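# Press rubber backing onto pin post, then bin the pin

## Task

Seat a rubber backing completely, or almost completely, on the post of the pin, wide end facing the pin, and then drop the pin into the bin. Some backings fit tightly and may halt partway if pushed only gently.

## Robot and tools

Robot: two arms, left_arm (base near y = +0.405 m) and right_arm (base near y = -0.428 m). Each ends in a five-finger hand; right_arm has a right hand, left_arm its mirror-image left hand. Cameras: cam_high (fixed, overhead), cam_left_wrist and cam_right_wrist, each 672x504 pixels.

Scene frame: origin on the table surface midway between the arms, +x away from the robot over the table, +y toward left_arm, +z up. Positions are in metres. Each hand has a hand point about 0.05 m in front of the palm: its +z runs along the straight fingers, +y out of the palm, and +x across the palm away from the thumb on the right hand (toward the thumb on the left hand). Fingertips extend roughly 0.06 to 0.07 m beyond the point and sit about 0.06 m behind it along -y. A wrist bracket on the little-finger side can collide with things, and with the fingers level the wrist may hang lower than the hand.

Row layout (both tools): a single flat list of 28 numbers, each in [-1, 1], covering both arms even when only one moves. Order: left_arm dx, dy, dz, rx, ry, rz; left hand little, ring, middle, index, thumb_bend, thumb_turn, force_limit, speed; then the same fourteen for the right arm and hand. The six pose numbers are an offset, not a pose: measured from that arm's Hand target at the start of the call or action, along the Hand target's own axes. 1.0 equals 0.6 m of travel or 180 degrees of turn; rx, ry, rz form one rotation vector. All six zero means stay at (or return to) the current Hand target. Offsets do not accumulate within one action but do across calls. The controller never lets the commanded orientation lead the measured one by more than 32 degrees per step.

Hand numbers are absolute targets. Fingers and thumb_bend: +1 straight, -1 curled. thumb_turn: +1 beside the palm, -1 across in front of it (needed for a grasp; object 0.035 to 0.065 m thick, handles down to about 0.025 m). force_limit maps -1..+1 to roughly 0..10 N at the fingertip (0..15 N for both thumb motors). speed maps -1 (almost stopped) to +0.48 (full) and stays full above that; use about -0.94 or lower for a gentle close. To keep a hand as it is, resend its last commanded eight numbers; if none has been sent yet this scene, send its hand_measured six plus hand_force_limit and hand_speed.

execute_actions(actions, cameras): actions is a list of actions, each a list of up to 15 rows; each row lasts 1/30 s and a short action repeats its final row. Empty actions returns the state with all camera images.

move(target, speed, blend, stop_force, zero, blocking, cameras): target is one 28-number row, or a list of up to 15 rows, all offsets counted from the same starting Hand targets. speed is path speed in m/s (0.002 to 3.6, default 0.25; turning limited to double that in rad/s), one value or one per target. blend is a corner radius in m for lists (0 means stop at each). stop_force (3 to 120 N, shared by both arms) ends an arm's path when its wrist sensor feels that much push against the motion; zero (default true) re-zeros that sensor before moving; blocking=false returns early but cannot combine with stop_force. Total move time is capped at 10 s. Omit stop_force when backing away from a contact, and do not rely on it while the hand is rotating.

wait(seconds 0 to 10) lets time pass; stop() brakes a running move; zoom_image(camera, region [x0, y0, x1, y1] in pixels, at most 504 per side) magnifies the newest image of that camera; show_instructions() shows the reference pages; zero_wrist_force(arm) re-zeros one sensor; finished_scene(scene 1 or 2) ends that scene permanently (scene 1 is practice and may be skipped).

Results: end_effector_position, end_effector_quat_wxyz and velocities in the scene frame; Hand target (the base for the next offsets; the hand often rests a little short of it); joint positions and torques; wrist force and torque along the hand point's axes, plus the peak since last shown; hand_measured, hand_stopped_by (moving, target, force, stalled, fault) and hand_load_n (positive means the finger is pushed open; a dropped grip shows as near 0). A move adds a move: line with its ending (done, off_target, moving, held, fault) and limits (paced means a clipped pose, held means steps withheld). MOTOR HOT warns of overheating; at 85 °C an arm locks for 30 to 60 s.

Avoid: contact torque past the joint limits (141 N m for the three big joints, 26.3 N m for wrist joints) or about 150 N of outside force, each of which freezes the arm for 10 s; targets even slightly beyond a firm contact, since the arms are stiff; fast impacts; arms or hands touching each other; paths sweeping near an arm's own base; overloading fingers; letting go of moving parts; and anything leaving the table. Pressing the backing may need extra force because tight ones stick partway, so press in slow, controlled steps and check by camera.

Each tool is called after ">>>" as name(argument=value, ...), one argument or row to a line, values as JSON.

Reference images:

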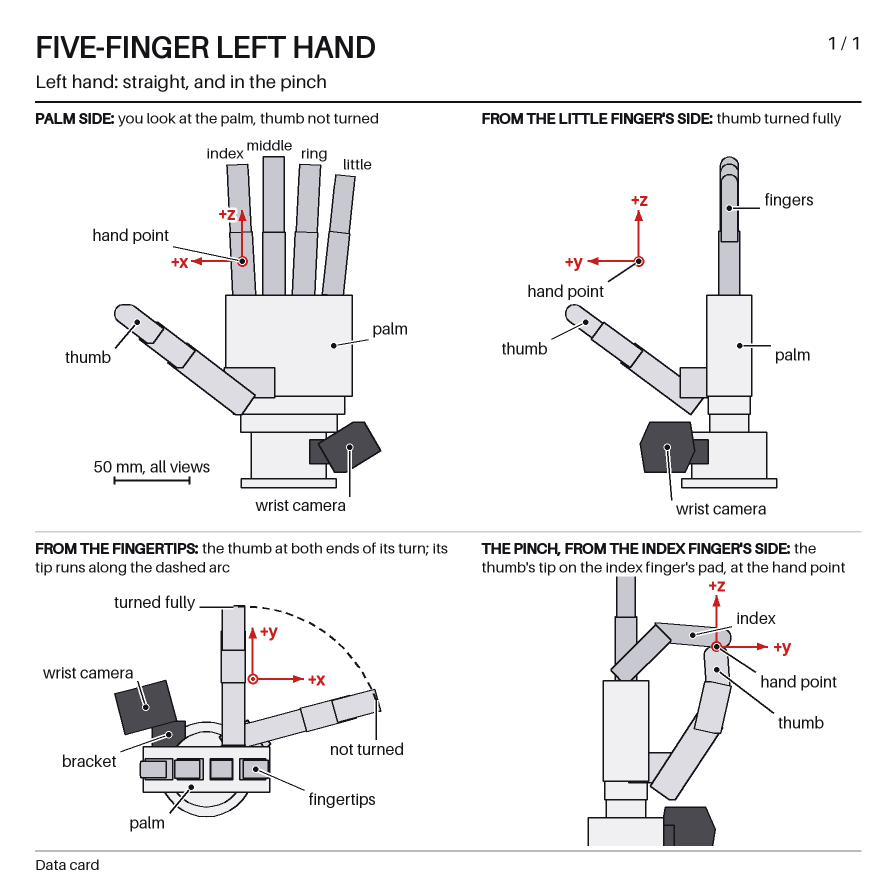

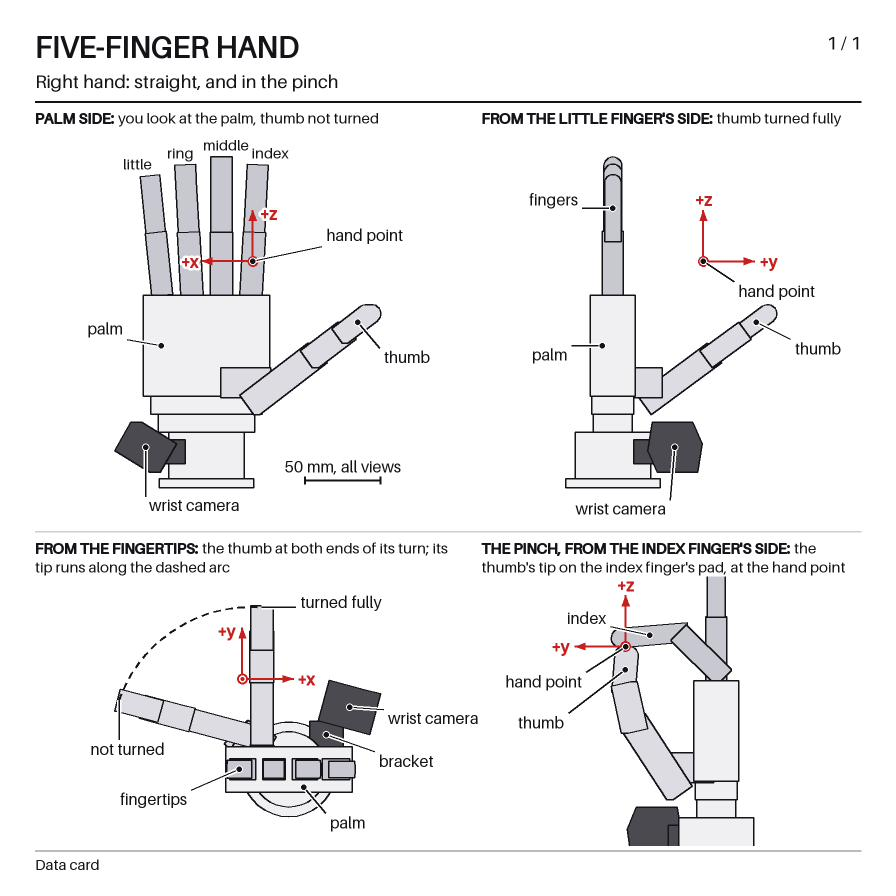

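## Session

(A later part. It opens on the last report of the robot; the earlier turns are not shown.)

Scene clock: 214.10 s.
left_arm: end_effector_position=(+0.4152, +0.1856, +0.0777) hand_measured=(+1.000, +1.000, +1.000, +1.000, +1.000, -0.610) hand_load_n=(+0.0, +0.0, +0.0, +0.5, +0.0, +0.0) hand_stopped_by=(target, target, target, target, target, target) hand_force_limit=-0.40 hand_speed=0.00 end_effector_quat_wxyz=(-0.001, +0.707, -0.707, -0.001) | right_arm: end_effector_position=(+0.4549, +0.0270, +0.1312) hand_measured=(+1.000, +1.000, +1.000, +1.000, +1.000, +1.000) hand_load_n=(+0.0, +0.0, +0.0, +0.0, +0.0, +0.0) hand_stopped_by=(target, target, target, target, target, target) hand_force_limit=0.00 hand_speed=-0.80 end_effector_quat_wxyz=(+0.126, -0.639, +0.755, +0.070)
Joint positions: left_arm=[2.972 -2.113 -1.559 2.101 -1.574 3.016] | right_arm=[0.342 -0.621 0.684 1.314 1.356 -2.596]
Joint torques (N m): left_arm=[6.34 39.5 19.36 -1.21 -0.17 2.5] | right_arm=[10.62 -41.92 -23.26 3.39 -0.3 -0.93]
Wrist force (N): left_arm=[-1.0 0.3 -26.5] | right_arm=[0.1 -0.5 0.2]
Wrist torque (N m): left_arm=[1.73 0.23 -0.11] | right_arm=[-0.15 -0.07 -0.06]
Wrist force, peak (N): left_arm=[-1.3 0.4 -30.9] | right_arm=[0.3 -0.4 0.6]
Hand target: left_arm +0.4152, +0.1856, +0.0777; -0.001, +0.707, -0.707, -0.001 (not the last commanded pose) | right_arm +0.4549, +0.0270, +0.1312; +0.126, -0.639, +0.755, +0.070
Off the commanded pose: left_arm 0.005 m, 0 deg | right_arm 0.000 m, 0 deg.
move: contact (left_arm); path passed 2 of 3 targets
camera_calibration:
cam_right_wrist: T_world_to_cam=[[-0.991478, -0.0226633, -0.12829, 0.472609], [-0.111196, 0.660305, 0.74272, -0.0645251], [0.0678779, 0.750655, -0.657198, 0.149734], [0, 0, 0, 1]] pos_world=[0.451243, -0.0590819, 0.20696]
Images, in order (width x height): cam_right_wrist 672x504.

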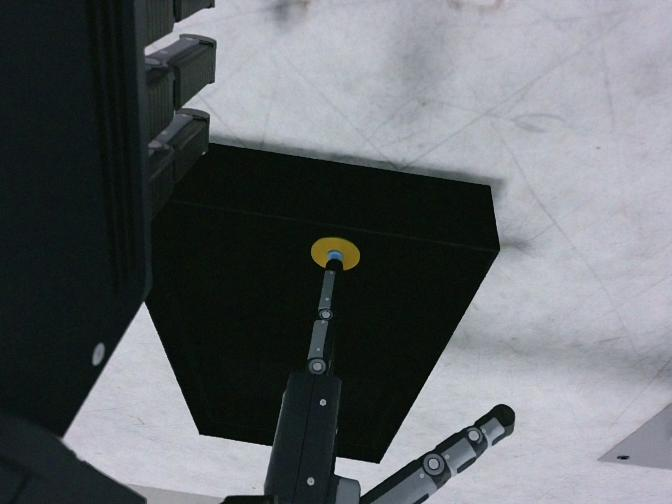

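>>> move(
  target=[
    [0,0,-0.0872,0,0,0,1,1,1,1,1,-0.61,-0.4,0,0,0,0,0,0,0,1,1,1,1,1,1,0,-0.8],
    [0.0103,-0.1173,0.0128,0.2833,0,0,1,1,1,1,1,-0.61,-0.4,0,0,0,0,0,0,0,1,1,1,1,1,1,0,-0.8],
  ],
  speed=0.12,
  blend=[0.02,0],
)

>>> move(
  target=[0,0,0,0,0,0,1,1,1,-0.22,0.3,-0.61,-0.4,0,0,0,0,0,0,0,1,1,1,1,1,1,0,-0.8],
  cameras=["cam_left_wrist","cam_right_wrist"],
)

>>> zoom_image(
  camera="cam_left_wrist",
  region=[100, 150, 340, 350],
)

>>> zoom_image(
  camera="cam_right_wrist",
  region=[302, 230, 362, 290],
)

Scene clock: 220.40 s.
left_arm: end_effector_position=(+0.4856, +0.1795, +0.0700) hand_measured=(+1.000, +1.000, +1.000, +1.000, +1.000, -0.610) hand_load_n=(+0.0, +0.0, +0.0, +0.0, +0.0, +0.0) hand_stopped_by=(target, target, target, target, target, target) hand_force_limit=-0.40 hand_speed=0.00 end_effector_quat_wxyz=(-0.306, +0.638, -0.638, +0.303) | right_arm: end_effector_position=(+0.4549, +0.0270, +0.1312) hand_measured=(+1.000, +1.000, +1.000, +1.000, +1.000, +1.000) hand_load_n=(+0.0, +0.0, +0.0, +0.0, +0.0, +0.0) hand_stopped_by=(target, target, target, target, target, target) hand_force_limit=0.00 hand_speed=-0.80 end_effector_quat_wxyz=(+0.126, -0.639, +0.755, +0.070)
Joint positions: left_arm=[2.896 -1.738 -2.031 3.078 -1.729 3.016] | right_arm=[0.342 -0.621 0.684 1.314 1.356 -2.596]
Joint torques (N m): left_arm=[-9.58 37.86 5.14 1.31 -1.68 2.59] | right_arm=[8.84 -41.54 -23.59 3.5 -0.39 -0.77]
Wrist force (N): left_arm=[-0.2 -0.2 -0.5] | right_arm=[0.0 -0.4 0.5]
Wrist torque (N m): left_arm=[0.02 0.00 -0.11] | right_arm=[-0.16 -0.05 -0.07]
Wrist force, peak (N): left_arm=[-0.8 0.3 -26.6] | right_arm=[0.0 -0.5 0.6]
Hand target: left_arm +0.4856, +0.1795, +0.0700; -0.306, +0.638, -0.638, +0.303 | right_arm +0.4549, +0.0270, +0.1312; +0.126, -0.639, +0.755, +0.070
Off the commanded pose: left_arm 0.000 m, 0 deg | right_arm 0.000 m, 0 deg.
move: done

Scene clock: 221.17 s.
left_arm: end_effector_position=(+0.4856, +0.1795, +0.0700) hand_measured=(+1.000, +1.000, +1.000, -0.220, +0.300, -0.610) hand_load_n=(+0.0, +0.0, +0.0, +0.0, +0.0, +0.0) hand_stopped_by=(target, target, target, target, target, target) hand_force_limit=-0.40 hand_speed=0.00 end_effector_quat_wxyz=(-0.306, +0.638, -0.638, +0.303) | right_arm: end_effector_position=(+0.4549, +0.0270, +0.1312) hand_measured=(+1.000, +1.000, +1.000, +1.000, +1.000, +1.000) hand_load_n=(+0.0, +0.0, +0.0, +0.0, +0.0, +0.0) hand_stopped_by=(target, target, target, target, target, target) hand_force_limit=0.00 hand_speed=-0.80 end_effector_quat_wxyz=(+0.126, -0.639, +0.755, +0.070)
Joint positions: left_arm=[2.896 -1.738 -2.032 3.079 -1.729 3.016] | right_arm=[0.342 -0.621 0.684 1.314 1.356 -2.596]
Joint torques (N m): left_arm=[-9.43 37.35 6.25 1.07 -1.55 2.52] | right_arm=[9.07 -41.31 -23.21 3.44 -0.45 -0.79]
Wrist force (N): left_arm=[-0.3 -0.2 -0.3] | right_arm=[0.1 -0.4 0.2]
Wrist torque (N m): left_arm=[0.00 0.03 -0.12] | right_arm=[-0.14 -0.06 -0.06]
Wrist force, peak (N): left_arm=[-0.6 -0.3 -0.6] | right_arm=[0.2 -0.5 0.4]
Hand target: left_arm +0.4856, +0.1795, +0.0700; -0.306, +0.638, -0.638, +0.303 | right_arm +0.4549, +0.0270, +0.1312; +0.126, -0.639, +0.755, +0.070
Off the commanded pose: left_arm 0.000 m, 0 deg | right_arm 0.000 m, 0 deg.
move: done
camera_calibration:
cam_left_wrist: T_world_to_cam=[[0.563143, -0.271419, 0.780514, -0.287397], [-0.566521, -0.814429, 0.125533, 0.412221], [0.601601, -0.512871, -0.612405, -0.040004], [0, 0, 0, 1]] pos_world=[0.419444, 0.237203, 0.148071]
cam_right_wrist: T_world_to_cam=[[-0.991478, -0.0226633, -0.12829, 0.472609], [-0.111196, 0.660305, 0.74272, -0.0645251], [0.0678779, 0.750655, -0.657198, 0.149734], [0, 0, 0, 1]] pos_world=[0.451243, -0.0590819, 0.20696]
Images, in order (width x height): cam_left_wrist 672x504, cam_right_wrist 672x504.

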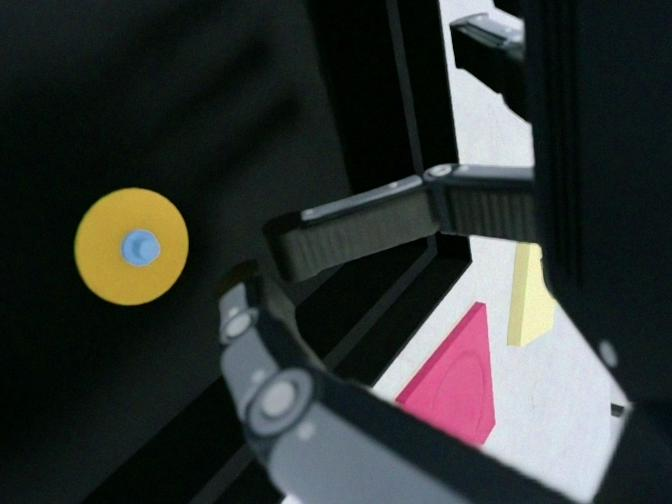

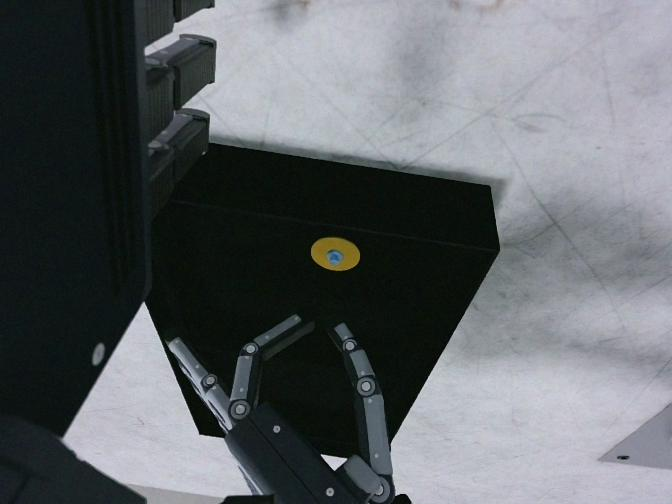

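Scaled by 2.100 from the camera's 672x504 image, which has a finer 960x720 frame.

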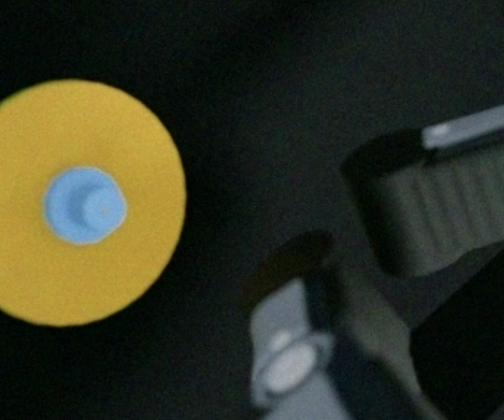

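Scaled by 8.400 from the camera's 672x504 image, which has a finer 960x720 frame.

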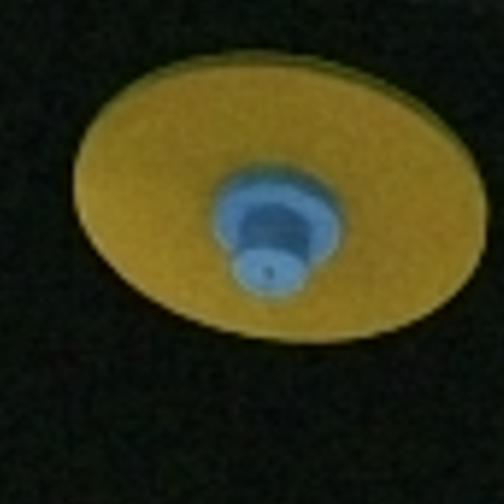

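>>> move(
  target=[0.0017,0.0622,0.049,0,0,0,1,1,1,-0.22,0.3,-0.61,-0.4,0,0,0,0,0,0,0,1,1,1,1,1,1,0,-0.8],
  speed=0.04,
  stop_force=4,
  cameras=["cam_left_wrist","cam_right_wrist"],
)

>>> zoom_image(
  camera="cam_left_wrist",
  region=[170, 190, 330, 310],
)

>>> zoom_image(
  camera="cam_right_wrist",
  region=[302, 230, 362, 290],
)

Scene clock: 224.27 s.
left_arm: end_effector_position=(+0.4849, +0.1786, +0.0225) hand_measured=(+1.000, +1.000, +1.000, -0.220, +0.300, -0.610) hand_load_n=(+0.0, +0.0, +0.0, +0.0, +0.0, +0.0) hand_stopped_by=(target, target, target, target, target, target) hand_force_limit=-0.40 hand_speed=0.00 end_effector_quat_wxyz=(-0.306, +0.638, -0.638, +0.303) | right_arm: end_effector_position=(+0.4549, +0.0270, +0.1312) hand_measured=(+1.000, +1.000, +1.000, +1.000, +1.000, +1.000) hand_load_n=(+0.0, +0.0, +0.0, +0.0, +0.0, +0.0) hand_stopped_by=(target, target, target, target, target, target) hand_force_limit=0.00 hand_speed=-0.80 end_effector_quat_wxyz=(+0.126, -0.639, +0.755, +0.070)
Joint positions: left_arm=[2.893 -1.819 -2.085 3.213 -1.732 3.014] | right_arm=[0.342 -0.621 0.684 1.314 1.356 -2.596]
Joint torques (N m): left_arm=[-9.24 12.14 3.46 1.17 -1.66 -2.3] | right_arm=[9.57 -41.73 -24.32 3.43 -0.66 -0.91]
Wrist force (N): left_arm=[-0.4 0.1 -0.4] | right_arm=[0.1 -0.5 0.3]
Wrist torque (N m): left_arm=[0.06 0.04 0.00] | right_arm=[-0.16 -0.06 -0.07]
Wrist force, peak (N): left_arm=[-0.6 -0.3 -0.7] | right_arm=[0.0 -0.4 0.7]
Hand target: left_arm +0.4849, +0.1786, +0.0225; -0.306, +0.638, -0.638, +0.303 | right_arm +0.4549, +0.0270, +0.1312; +0.126, -0.639, +0.755, +0.070
Off the commanded pose: left_arm 0.000 m, 0 deg | right_arm 0.000 m, 0 deg.
move: done
camera_calibration:
cam_left_wrist: T_world_to_cam=[[0.563143, -0.271419, 0.780514, -0.250145], [-0.566521, -0.814429, 0.125533, 0.417136], [0.601601, -0.512871, -0.612405, -0.0690823], [0, 0, 0, 1]] pos_world=[0.418744, 0.236403, 0.100571]
cam_right_wrist: T_world_to_cam=[[-0.991478, -0.0226633, -0.12829, 0.472609], [-0.111196, 0.660305, 0.74272, -0.0645251], [0.0678779, 0.750655, -0.657198, 0.149734], [0, 0, 0, 1]] pos_world=[0.451243, -0.0590819, 0.20696]
Images, in order (width x height): cam_left_wrist 672x504, cam_right_wrist 672x504.

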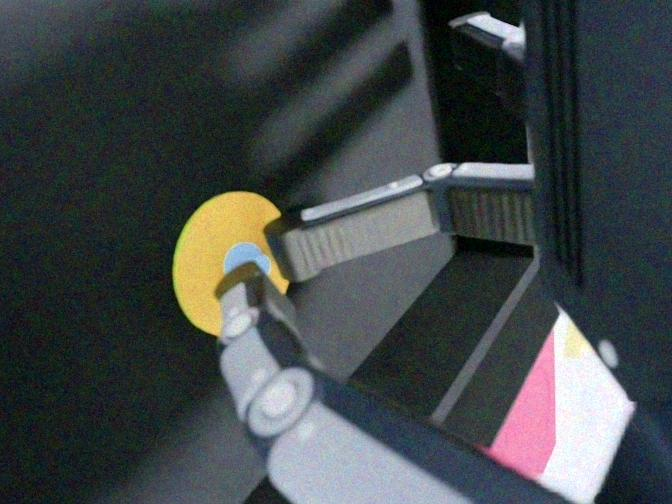

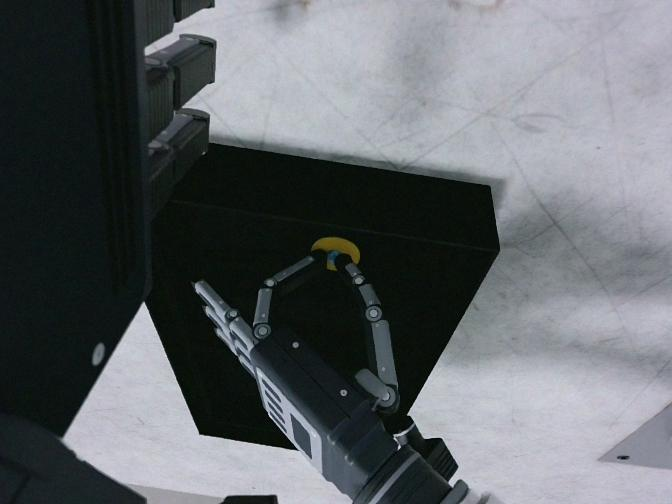

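Scaled by 3.150 from the camera's 672x504 image, which has a finer 960x720 frame.

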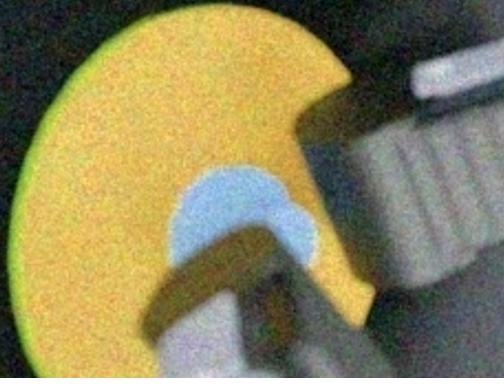

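Scaled by 8.400 from the camera's 672x504 image, which has a finer 960x720 frame.

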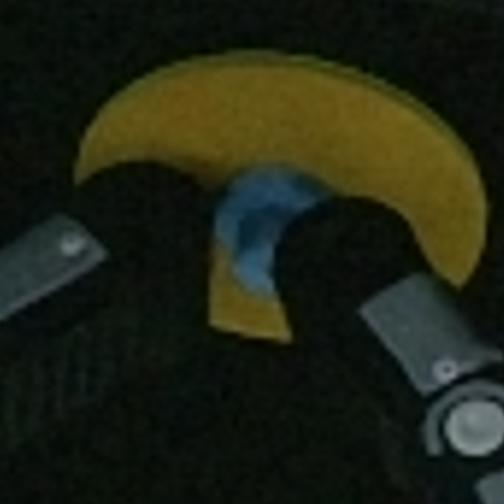

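>>> move(
  target=[0.002,0.0037,-0.0019,0,0,0,1,1,1,-0.22,0.3,-0.61,-0.4,0,0,0,0,0,0,0,1,1,1,1,1,1,0,-0.8],
  speed=0.02,
  stop_force=4,
)

>>> move(
  target=[0,0,0,0,0,0,1,1,1,-0.5,0.1,-0.61,-0.5,-0.94,0,0,0,0,0,0,1,1,1,1,1,1,0,-0.8],
  cameras=["cam_left_wrist","cam_right_wrist"],
)

>>> zoom_image(
  camera="cam_left_wrist",
  region=[170, 190, 330, 310],
)

>>> zoom_image(
  camera="cam_right_wrist",
  region=[302, 230, 362, 290],
)

Scene clock: 226.50 s.
left_arm: end_effector_position=(+0.4827, +0.1774, +0.0215) hand_measured=(+1.000, +1.000, +1.000, -0.220, +0.300, -0.610) hand_load_n=(+0.0, +0.0, +0.0, +0.0, +0.0, +0.0) hand_stopped_by=(target, target, target, target, target, target) hand_force_limit=-0.40 hand_speed=0.00 end_effector_quat_wxyz=(-0.306, +0.638, -0.638, +0.303) | right_arm: end_effector_position=(+0.4549, +0.0270, +0.1312) hand_measured=(+1.000, +1.000, +1.000, +1.000, +1.000, +1.000) hand_load_n=(+0.0, +0.0, +0.0, +0.0, +0.0, +0.0) hand_stopped_by=(target, target, target, target, target, target) hand_force_limit=0.00 hand_speed=-0.80 end_effector_quat_wxyz=(+0.126, -0.639, +0.755, +0.070)
Joint positions: left_arm=[2.888 -1.818 -2.089 3.216 -1.736 3.011] | right_arm=[0.342 -0.621 0.684 1.314 1.356 -2.596]
Joint torques (N m): left_arm=[-9.05 38.89 3.47 1.02 -1.67 -2.37] | right_arm=[9.09 -41.96 -22.93 3.45 -0.5 -0.83]
Wrist force (N): left_arm=[-0.2 0.1 -0.4] | right_arm=[0.1 -0.4 0.4]
Wrist torque (N m): left_arm=[0.07 0.00 0.01] | right_arm=[-0.14 -0.07 -0.06]
Wrist force, peak (N): left_arm=[-0.7 -0.1 -0.5] | right_arm=[-0.2 -0.3 0.6]
Hand target: left_arm +0.4827, +0.1774, +0.0215; -0.306, +0.638, -0.638, +0.303 | right_arm +0.4549, +0.0270, +0.1312; +0.126, -0.639, +0.755, +0.070
Off the commanded pose: left_arm 0.000 m, 0 deg | right_arm 0.000 m, 0 deg.
move: done

Scene clock: 227.93 s.
left_arm: end_effector_position=(+0.4827, +0.1774, +0.0215) hand_measured=(+1.000, +1.000, +1.000, -0.264, +0.196, -0.610) hand_load_n=(+0.0, +0.0, +0.0, +5.0, +4.0, +0.0) hand_stopped_by=(target, target, target, force, force, target) hand_force_limit=-0.50 hand_speed=-0.94 end_effector_quat_wxyz=(-0.306, +0.638, -0.638, +0.303) | right_arm: end_effector_position=(+0.4549, +0.0270, +0.1312) hand_measured=(+1.000, +1.000, +1.000, +1.000, +1.000, +1.000) hand_load_n=(+0.0, +0.0, +0.0, +0.0, +0.0, +0.0) hand_stopped_by=(target, target, target, target, target, target) hand_force_limit=0.00 hand_speed=-0.80 end_effector_quat_wxyz=(+0.126, -0.639, +0.755, +0.070)
Joint positions: left_arm=[2.888 -1.818 -2.089 3.216 -1.736 3.011] | right_arm=[0.342 -0.621 0.684 1.314 1.356 -2.596]
Joint torques (N m): left_arm=[-8.64 37.77 4.07 0.92 -1.67 -2.38] | right_arm=[9 -41.93 -23.19 3.3 -0.65 -0.87]
Wrist force (N): left_arm=[-0.4 -1.9 -2.5] | right_arm=[0.0 -0.5 0.3]
Wrist torque (N m): left_arm=[-0.02 0.03 0.01] | right_arm=[-0.16 -0.05 -0.07]
Wrist force, peak (N): left_arm=[-0.2 -2.0 -2.6] | right_arm=[0.2 -0.5 0.5]
Hand target: left_arm +0.4827, +0.1774, +0.0215; -0.306, +0.638, -0.638, +0.303 | right_arm +0.4549, +0.0270, +0.1312; +0.126, -0.639, +0.755, +0.070
Off the commanded pose: left_arm 0.000 m, 0 deg | right_arm 0.000 m, 0 deg.
move: done
camera_calibration:
cam_left_wrist: T_world_to_cam=[[0.563143, -0.271419, 0.780514, -0.248451], [-0.566521, -0.814429, 0.125533, 0.415038], [0.601601, -0.512871, -0.612405, -0.0689867], [0, 0, 0, 1]] pos_world=[0.416544, 0.235203, 0.0995711]
cam_right_wrist: T_world_to_cam=[[-0.991478, -0.0226633, -0.12829, 0.472609], [-0.111196, 0.660305, 0.74272, -0.0645251], [0.0678779, 0.750655, -0.657198, 0.149734], [0, 0, 0, 1]] pos_world=[0.451243, -0.0590819, 0.20696]
Images, in order (width x height): cam_left_wrist 672x504, cam_right_wrist 672x504.

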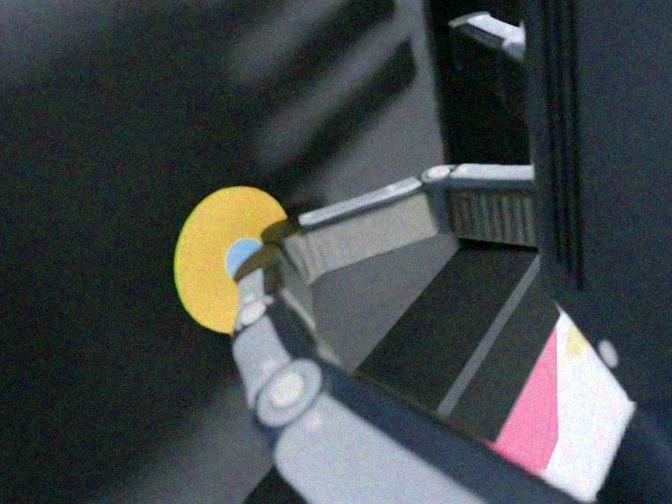

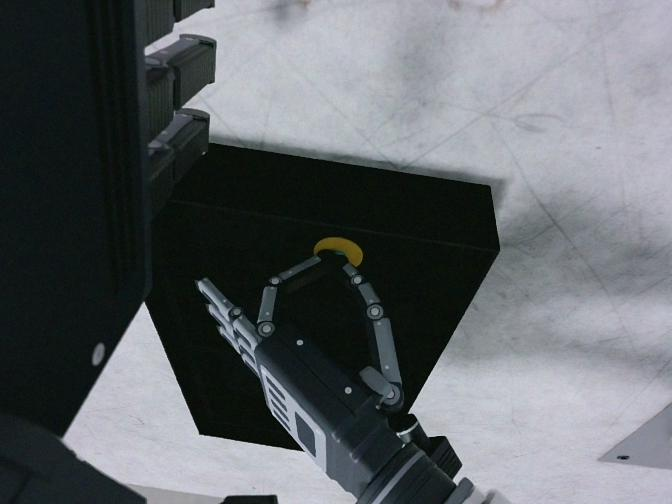

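Scaled by 3.150 from the camera's 672x504 image, which has a finer 960x720 frame.

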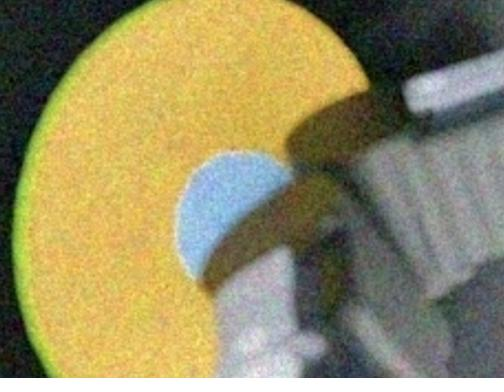

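Scaled by 8.400 from the camera's 672x504 image, which has a finer 960x720 frame.

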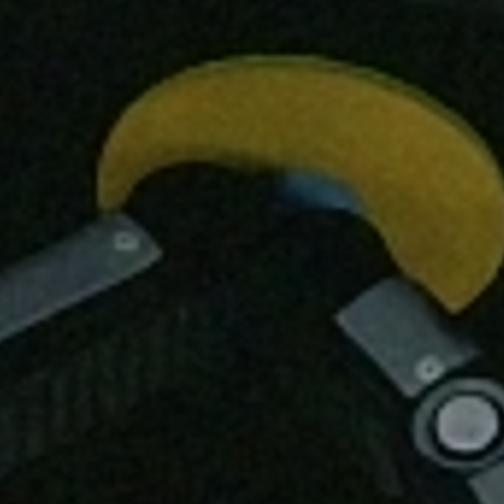

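>>> move(
  target=[0,-0.0078,-0.0063,0,0,0,1,1,1,-0.5,0.1,-0.61,-0.5,-0.94,0,0,0,0,0,0,1,1,1,1,1,1,0,-0.8],
  speed=0.02,
  cameras=["cam_left_wrist","cam_right_wrist"],
)

>>> zoom_image(
  camera="cam_left_wrist",
  region=[170, 190, 330, 310],
)

>>> zoom_image(
  camera="cam_right_wrist",
  region=[302, 230, 362, 290],
)

Scene clock: 229.50 s.
left_arm: end_effector_position=(+0.4827, +0.1774, +0.0274) hand_measured=(+1.000, +1.000, +1.000, -0.264, +0.196, -0.610) hand_load_n=(+0.5, +0.0, +0.0, +3.0, +4.0, +0.0) hand_stopped_by=(target, target, target, force, force, target) hand_force_limit=-0.50 hand_speed=-0.94 end_effector_quat_wxyz=(-0.306, +0.638, -0.638, +0.303) | right_arm: end_effector_position=(+0.4549, +0.0270, +0.1312) hand_measured=(+1.000, +1.000, +1.000, +1.000, +1.000, +1.000) hand_load_n=(+0.0, +0.0, +0.0, +0.0, +0.0, +0.0) hand_stopped_by=(target, target, target, target, target, target) hand_force_limit=0.00 hand_speed=-0.80 end_effector_quat_wxyz=(+0.126, -0.639, +0.755, +0.070)
Joint positions: left_arm=[2.888 -1.808 -2.084 3.199 -1.736 3.011] | right_arm=[0.342 -0.621 0.684 1.314 1.356 -2.596]
Joint torques (N m): left_arm=[-9.87 38.38 25.01 -1.5 -1.54 -2.29] | right_arm=[9.87 -42.08 -23.91 3.35 -0.87 -0.69]
Wrist force (N): left_arm=[-0.5 -0.2 -0.5] | right_arm=[-0.1 -0.4 0.3]
Wrist torque (N m): left_arm=[0.01 0.04 0.00] | right_arm=[-0.15 -0.03 -0.08]
Wrist force, peak (N): left_arm=[-0.4 -1.9 -2.9] | right_arm=[0.1 -0.6 0.4]
Hand target: left_arm +0.4827, +0.1774, +0.0275; -0.306, +0.638, -0.638, +0.303 | right_arm +0.4549, +0.0270, +0.1312; +0.126, -0.639, +0.755, +0.070
Off the commanded pose: left_arm 0.000 m, 0 deg | right_arm 0.000 m, 0 deg.
move: done
camera_calibration:
cam_left_wrist: T_world_to_cam=[[0.563099, -0.271483, 0.780524, -0.253024], [-0.566565, -0.814408, 0.125473, 0.414317], [0.601601, -0.512871, -0.612405, -0.0653732], [0, 0, 0, 1]] pos_world=[0.416544, 0.235203, 0.105471]
cam_right_wrist: T_world_to_cam=[[-0.991478, -0.0226633, -0.12829, 0.472609], [-0.111196, 0.660305, 0.74272, -0.0645251], [0.0678779, 0.750655, -0.657198, 0.149734], [0, 0, 0, 1]] pos_world=[0.451243, -0.0590819, 0.20696]
Images, in order (width x height): cam_left_wrist 672x504, cam_right_wrist 672x504.

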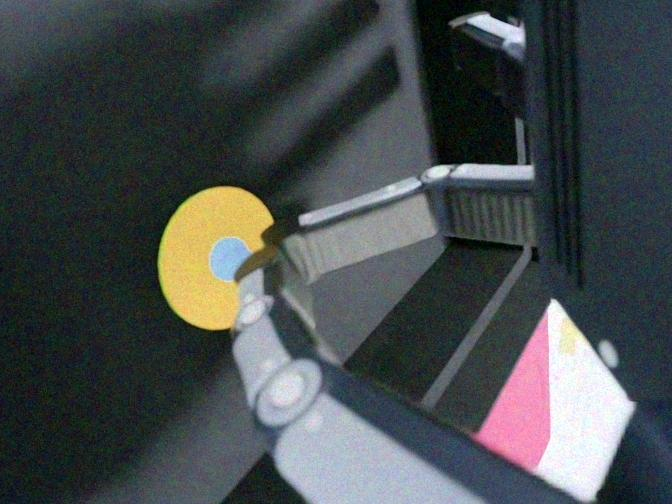

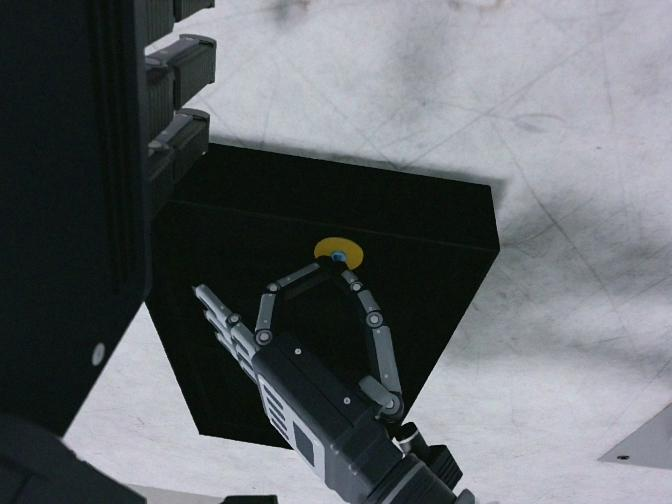

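Scaled by 3.150 from the camera's 672x504 image, which has a finer 960x720 frame.

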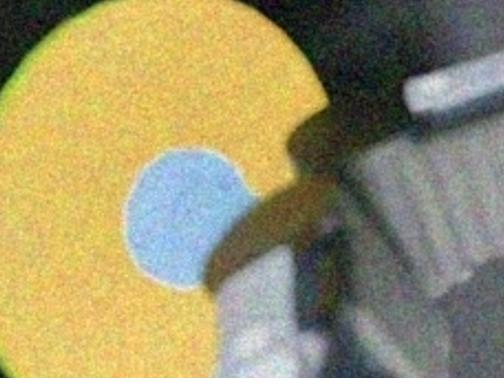

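Scaled by 8.400 from the camera's 672x504 image, which has a finer 960x720 frame.

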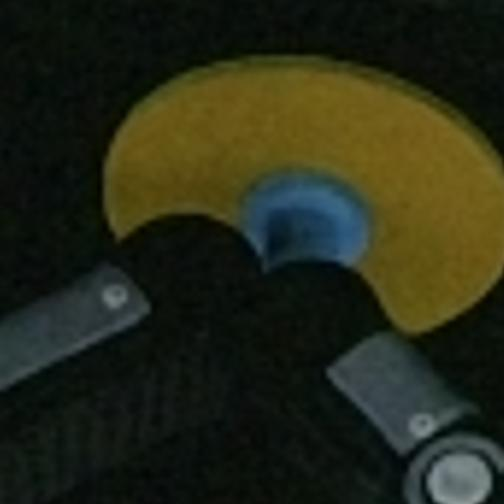

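>>> move(
  target=[
    [0,0,0,0,0,0,1,1,1,-0.22,0.3,-0.61,-0.4,-0.2,0,0,0,0,0,0,1,1,1,1,1,1,0,-0.8],
    [0.0025,-0.02275,-0.02485,0,0,0,1,1,1,-0.22,0.3,-0.61,-0.4,-0.2,0,0,0,0,0,0,1,1,1,1,1,1,0,-0.8],
  ],
  speed=0.08,
  cameras=["all"],
)

Scene clock: 234.73 s.
left_arm: end_effector_position=(+0.4797, +0.1758, +0.0474) hand_measured=(+1.000, +1.000, +1.000, -0.220, +0.300, -0.610) hand_load_n=(+0.0, +0.0, +0.0, +0.0, +0.0, +0.0) hand_stopped_by=(target, target, target, target, target, target) hand_force_limit=-0.40 hand_speed=-0.20 end_effector_quat_wxyz=(-0.306, +0.638, -0.638, +0.303) | right_arm: end_effector_position=(+0.4549, +0.0270, +0.1312) hand_measured=(+1.000, +1.000, +1.000, +1.000, +1.000, +1.000) hand_load_n=(+0.0, +0.0, +0.0, +0.0, +0.0, +0.0) hand_stopped_by=(target, target, target, target, target, target) hand_force_limit=0.00 hand_speed=-0.80 end_effector_quat_wxyz=(+0.126, -0.639, +0.755, +0.070)
Joint positions: left_arm=[2.881 -1.769 -2.067 3.143 -1.741 3.006] | right_arm=[0.342 -0.621 0.684 1.314 1.356 -2.596]
Joint torques (N m): left_arm=[-9.21 37.93 25.6 -1.62 -1.65 -2.39] | right_arm=[9.06 -42.15 -22.97 3.49 -0.87 -0.82]
Wrist force (N): left_arm=[-0.3 0.0 -0.3] | right_arm=[0.0 -0.6 0.4]
Wrist torque (N m): left_arm=[0.03 0.03 0.01] | right_arm=[-0.18 -0.05 -0.08]
Wrist force, peak (N): left_arm=[-0.8 0.0 -0.4] | right_arm=[0.1 -0.6 0.5]
Hand target: left_arm +0.4797, +0.1758, +0.0475; -0.306, +0.638, -0.638, +0.303 | right_arm +0.4549, +0.0270, +0.1312; +0.126, -0.639, +0.755, +0.070
Off the commanded pose: left_arm 0.000 m, 0 deg | right_arm 0.000 m, 0 deg.
move: done
camera_calibration:
cam_left_wrist: T_world_to_cam=[[0.563099, -0.271483, 0.780524, -0.26738], [-0.566565, -0.814408, 0.125473, 0.408804], [0.601601, -0.512871, -0.612405, -0.0521409], [0, 0, 0, 1]] pos_world=[0.413544, 0.233603, 0.125471]
cam_right_wrist: T_world_to_cam=[[-0.991478, -0.0226633, -0.12829, 0.472609], [-0.111196, 0.660305, 0.74272, -0.0645251], [0.0678779, 0.750655, -0.657198, 0.149734], [0, 0, 0, 1]] pos_world=[0.451243, -0.0590819, 0.20696]

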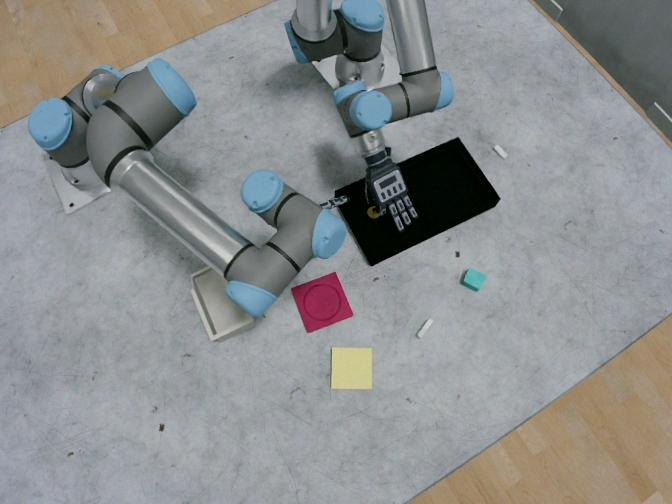

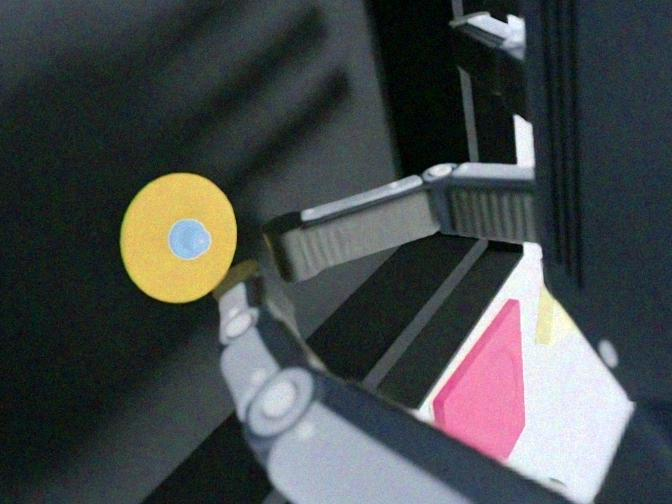

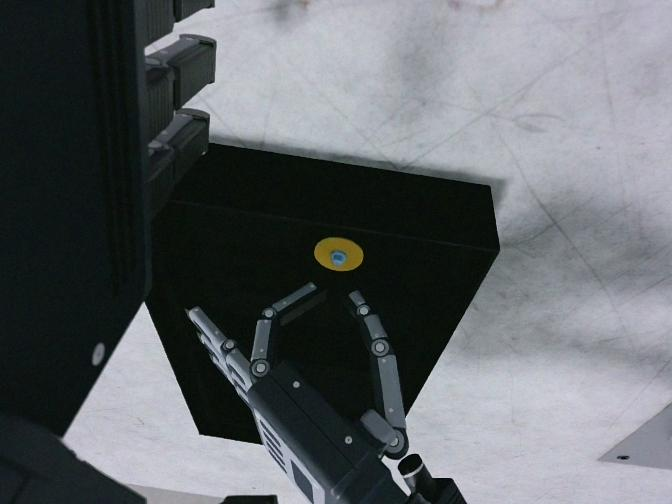

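>>> zoom_image(
  camera="cam_left_wrist",
  region=[110, 150, 330, 315],
)

>>> zoom_image(
  camera="cam_right_wrist",
  region=[280, 220, 400, 310],
)

Scaled by 2.291 from the camera's 672x504 image, which has a finer 960x720 frame.

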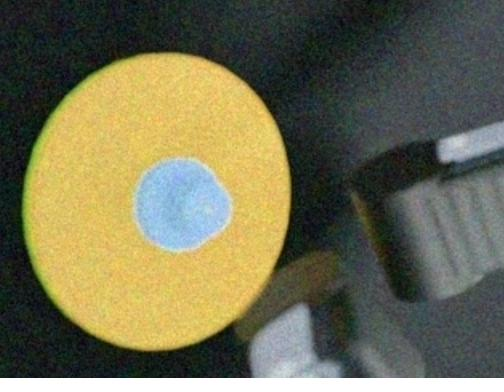

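Scaled by 4.200 from the camera's 672x504 image, which has a finer 960x720 frame.

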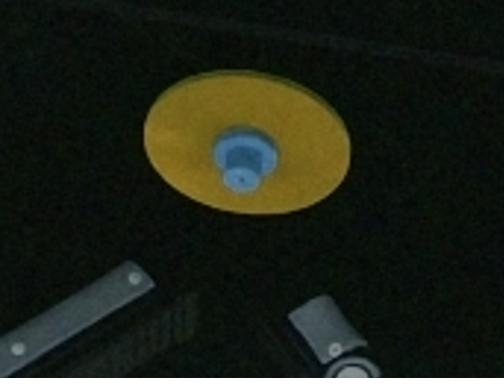

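>>> move(
  target=[0.00833,0.01937,0.02427,0,0,0,1,1,1,-0.22,0.3,-0.61,-0.4,-0.2,0,0,0,0,0,0,1,1,1,1,1,1,0,-0.8],
  speed=0.08,
  stop_force=4,
  cameras=["cam_left_wrist","cam_right_wrist"],
)

>>> zoom_image(
  camera="cam_left_wrist",
  region=[170, 170, 330, 290],
)

>>> zoom_image(
  camera="cam_right_wrist",
  region=[290, 220, 390, 295],
)

Scene clock: 240.57 s.
left_arm: end_effector_position=(+0.4837, +0.1709, +0.0293) hand_measured=(+1.000, +1.000, +1.000, -0.220, +0.300, -0.610) hand_load_n=(+0.0, +0.0, +0.0, +0.0, +0.0, +0.0) hand_stopped_by=(target, target, target, target, target, target) hand_force_limit=-0.40 hand_speed=-0.20 end_effector_quat_wxyz=(-0.306, +0.638, -0.638, +0.303) | right_arm: end_effector_position=(+0.4549, +0.0270, +0.1312) hand_measured=(+1.000, +1.000, +1.000, +1.000, +1.000, +1.000) hand_load_n=(+0.0, +0.0, +0.0, +0.0, +0.0, +0.0) hand_stopped_by=(target, target, target, target, target, target) hand_force_limit=0.00 hand_speed=-0.80 end_effector_quat_wxyz=(+0.126, -0.639, +0.755, +0.070)
Joint positions: left_arm=[2.869 -1.814 -2.068 3.189 -1.75 2.998] | right_arm=[0.342 -0.621 0.684 1.314 1.356 -2.596]
Joint torques (N m): left_arm=[-9.34 11.98 25.13 1.17 -1.72 -2.35] | right_arm=[9.08 -41.65 -23.24 3.35 -0.87 -0.88]
Wrist force (N): left_arm=[-0.2 -0.3 -0.6] | right_arm=[-0.1 -0.4 0.2]
Wrist torque (N m): left_arm=[0.01 0.00 0.02] | right_arm=[-0.13 -0.02 -0.07]
Wrist force, peak (N): left_arm=[-0.7 0.2 -0.5] | right_arm=[0.1 -0.7 0.4]
Hand target: left_arm +0.4837, +0.1709, +0.0293; -0.306, +0.638, -0.638, +0.303 | right_arm +0.4549, +0.0270, +0.1312; +0.126, -0.639, +0.755, +0.070
Off the commanded pose: left_arm 0.000 m, 0 deg | right_arm 0.000 m, 0 deg.
move: done
camera_calibration:
cam_left_wrist: T_world_to_cam=[[0.563143, -0.271419, 0.780514, -0.256894], [-0.566521, -0.814429, 0.125533, 0.40925], [0.601601, -0.512871, -0.612405, -0.0681965], [0, 0, 0, 1]] pos_world=[0.417544, 0.228603, 0.107371]
cam_right_wrist: T_world_to_cam=[[-0.991478, -0.0226633, -0.12829, 0.472609], [-0.111196, 0.660305, 0.74272, -0.0645251], [0.0678779, 0.750655, -0.657198, 0.149734], [0, 0, 0, 1]] pos_world=[0.451243, -0.0590819, 0.20696]
Images, in order (width x height): cam_left_wrist 672x504, cam_right_wrist 672x504.

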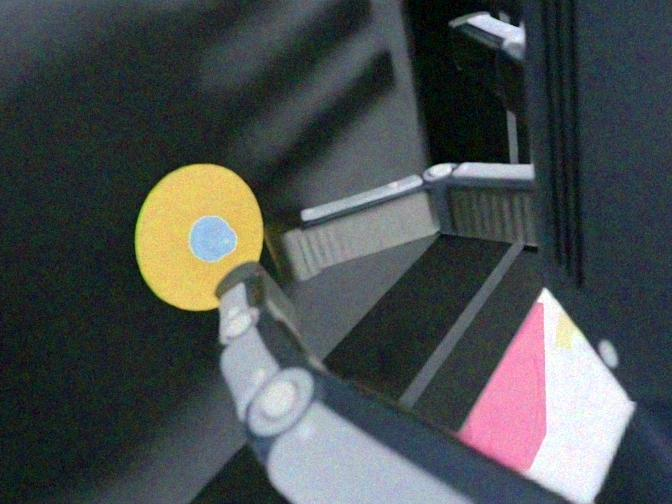

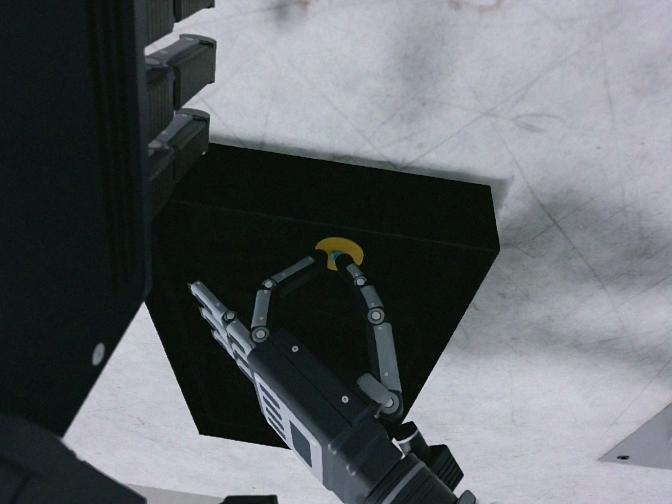

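Scaled by 3.150 from the camera's 672x504 image, which has a finer 960x720 frame.

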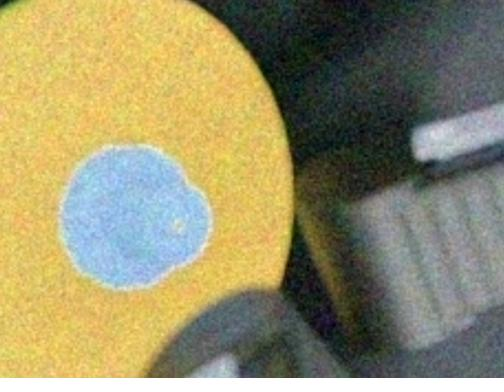

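Scaled by 5.040 from the camera's 672x504 image, which has a finer 960x720 frame.

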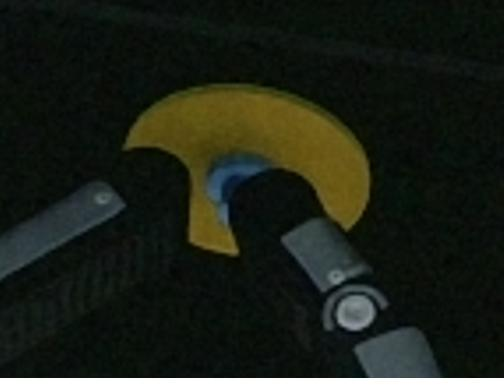

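>>> move(
  target=[
    [-0.00767,0.00388,-0.00479,0,0,0,1,1,1,-0.22,0.3,-0.61,-0.4,-0.2,0,0,0,0,0,0,1,1,1,1,1,1,0,-0.8],
    [-0.00767,0.01424,0.0036,0,0,0,1,1,1,-0.22,0.3,-0.61,-0.4,-0.2,0,0,0,0,0,0,1,1,1,1,1,1,0,-0.8],
  ],
  speed=0.03,
  stop_force=3.5,
  cameras=["cam_left_wrist","cam_right_wrist"],
)

>>> zoom_image(
  camera="cam_left_wrist",
  region=[170, 170, 330, 290],
)

>>> zoom_image(
  camera="cam_right_wrist",
  region=[290, 220, 390, 295],
)

Scene clock: 246.13 s.
left_arm: end_effector_position=(+0.4800, +0.1755, +0.0213) hand_measured=(+1.000, +1.000, +1.000, -0.220, +0.300, -0.610) hand_load_n=(+0.0, +0.0, +0.0, +0.0, -0.5, +0.0) hand_stopped_by=(target, target, target, target, target, target) hand_force_limit=-0.40 hand_speed=-0.20 end_effector_quat_wxyz=(-0.306, +0.638, -0.638, +0.303) | right_arm: end_effector_position=(+0.4549, +0.0270, +0.1312) hand_measured=(+1.000, +1.000, +1.000, +1.000, +1.000, +1.000) hand_load_n=(+0.0, +0.0, +0.0, +0.0, +0.0, +0.0) hand_stopped_by=(target, target, target, target, target, target) hand_force_limit=0.00 hand_speed=-0.80 end_effector_quat_wxyz=(+0.126, -0.639, +0.755, +0.070)
Joint positions: left_arm=[2.881 -1.817 -2.093 3.217 -1.741 3.006] | right_arm=[0.342 -0.621 0.684 1.314 1.356 -2.596]
Joint torques (N m): left_arm=[9.42 11.11 3.55 1.16 0.92 2.61] | right_arm=[8.91 -41.45 -23.13 3.2 -1.12 -0.88]
Wrist force (N): left_arm=[-0.2 -0.3 -0.5] | right_arm=[0.2 -0.5 0.4]
Wrist torque (N m): left_arm=[0.02 -0.01 -0.11] | right_arm=[-0.16 -0.08 -0.06]
Wrist force, peak (N): left_arm=[-0.6 -0.5 -0.5] | right_arm=[-0.1 -0.6 0.5]
Hand target: left_arm +0.4800, +0.1755, +0.0213; -0.306, +0.638, -0.638, +0.303 | right_arm +0.4549, +0.0270, +0.1312; +0.126, -0.639, +0.755, +0.070
Off the commanded pose: left_arm 0.000 m, 0 deg | right_arm 0.000 m, 0 deg.
move: done
camera_calibration:
cam_left_wrist: T_world_to_cam=[[0.563143, -0.271419, 0.780514, -0.247291], [-0.566521, -0.814429, 0.125533, 0.411986], [0.601601, -0.512871, -0.612405, -0.0684593], [0, 0, 0, 1]] pos_world=[0.413844, 0.233303, 0.0993711]
cam_right_wrist: T_world_to_cam=[[-0.991478, -0.0226633, -0.12829, 0.472609], [-0.111196, 0.660305, 0.74272, -0.0645251], [0.0678779, 0.750655, -0.657198, 0.149734], [0, 0, 0, 1]] pos_world=[0.451243, -0.0590819, 0.20696]
Images, in order (width x height): cam_left_wrist 672x504, cam_right_wrist 672x504.

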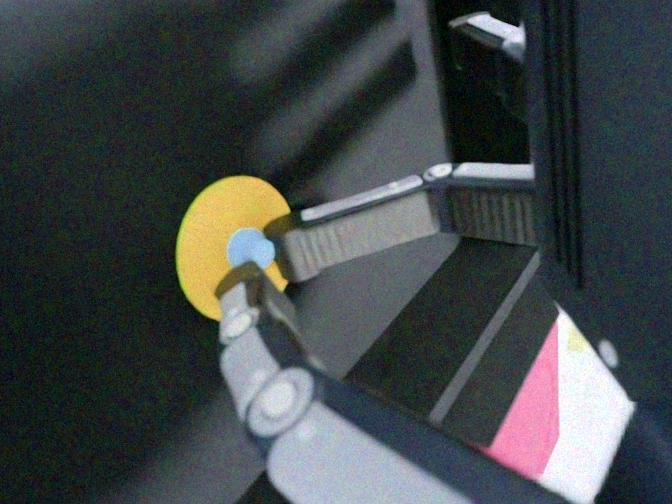

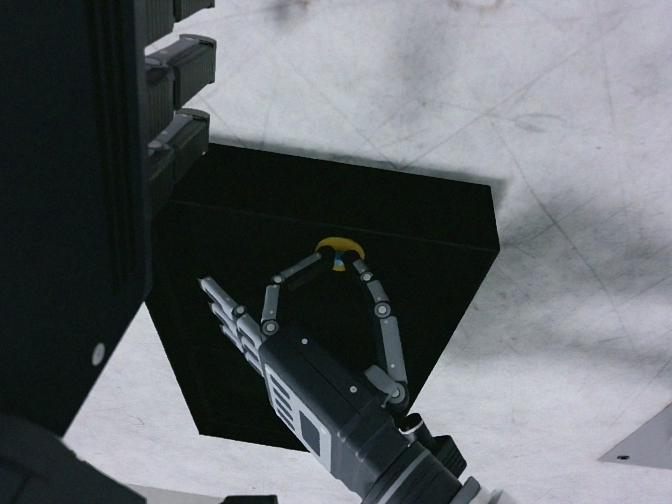

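Scaled by 3.150 from the camera's 672x504 image, which has a finer 960x720 frame.

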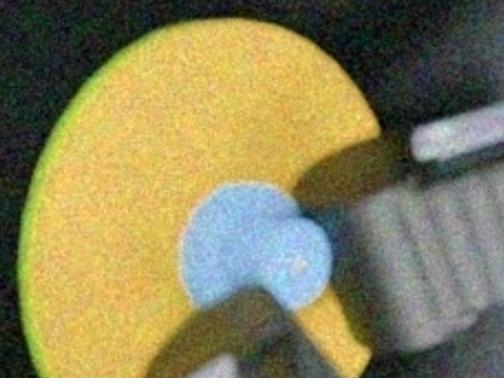

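Scaled by 5.040 from the camera's 672x504 image, which has a finer 960x720 frame.

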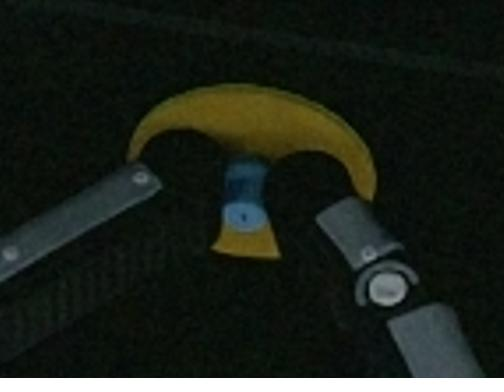

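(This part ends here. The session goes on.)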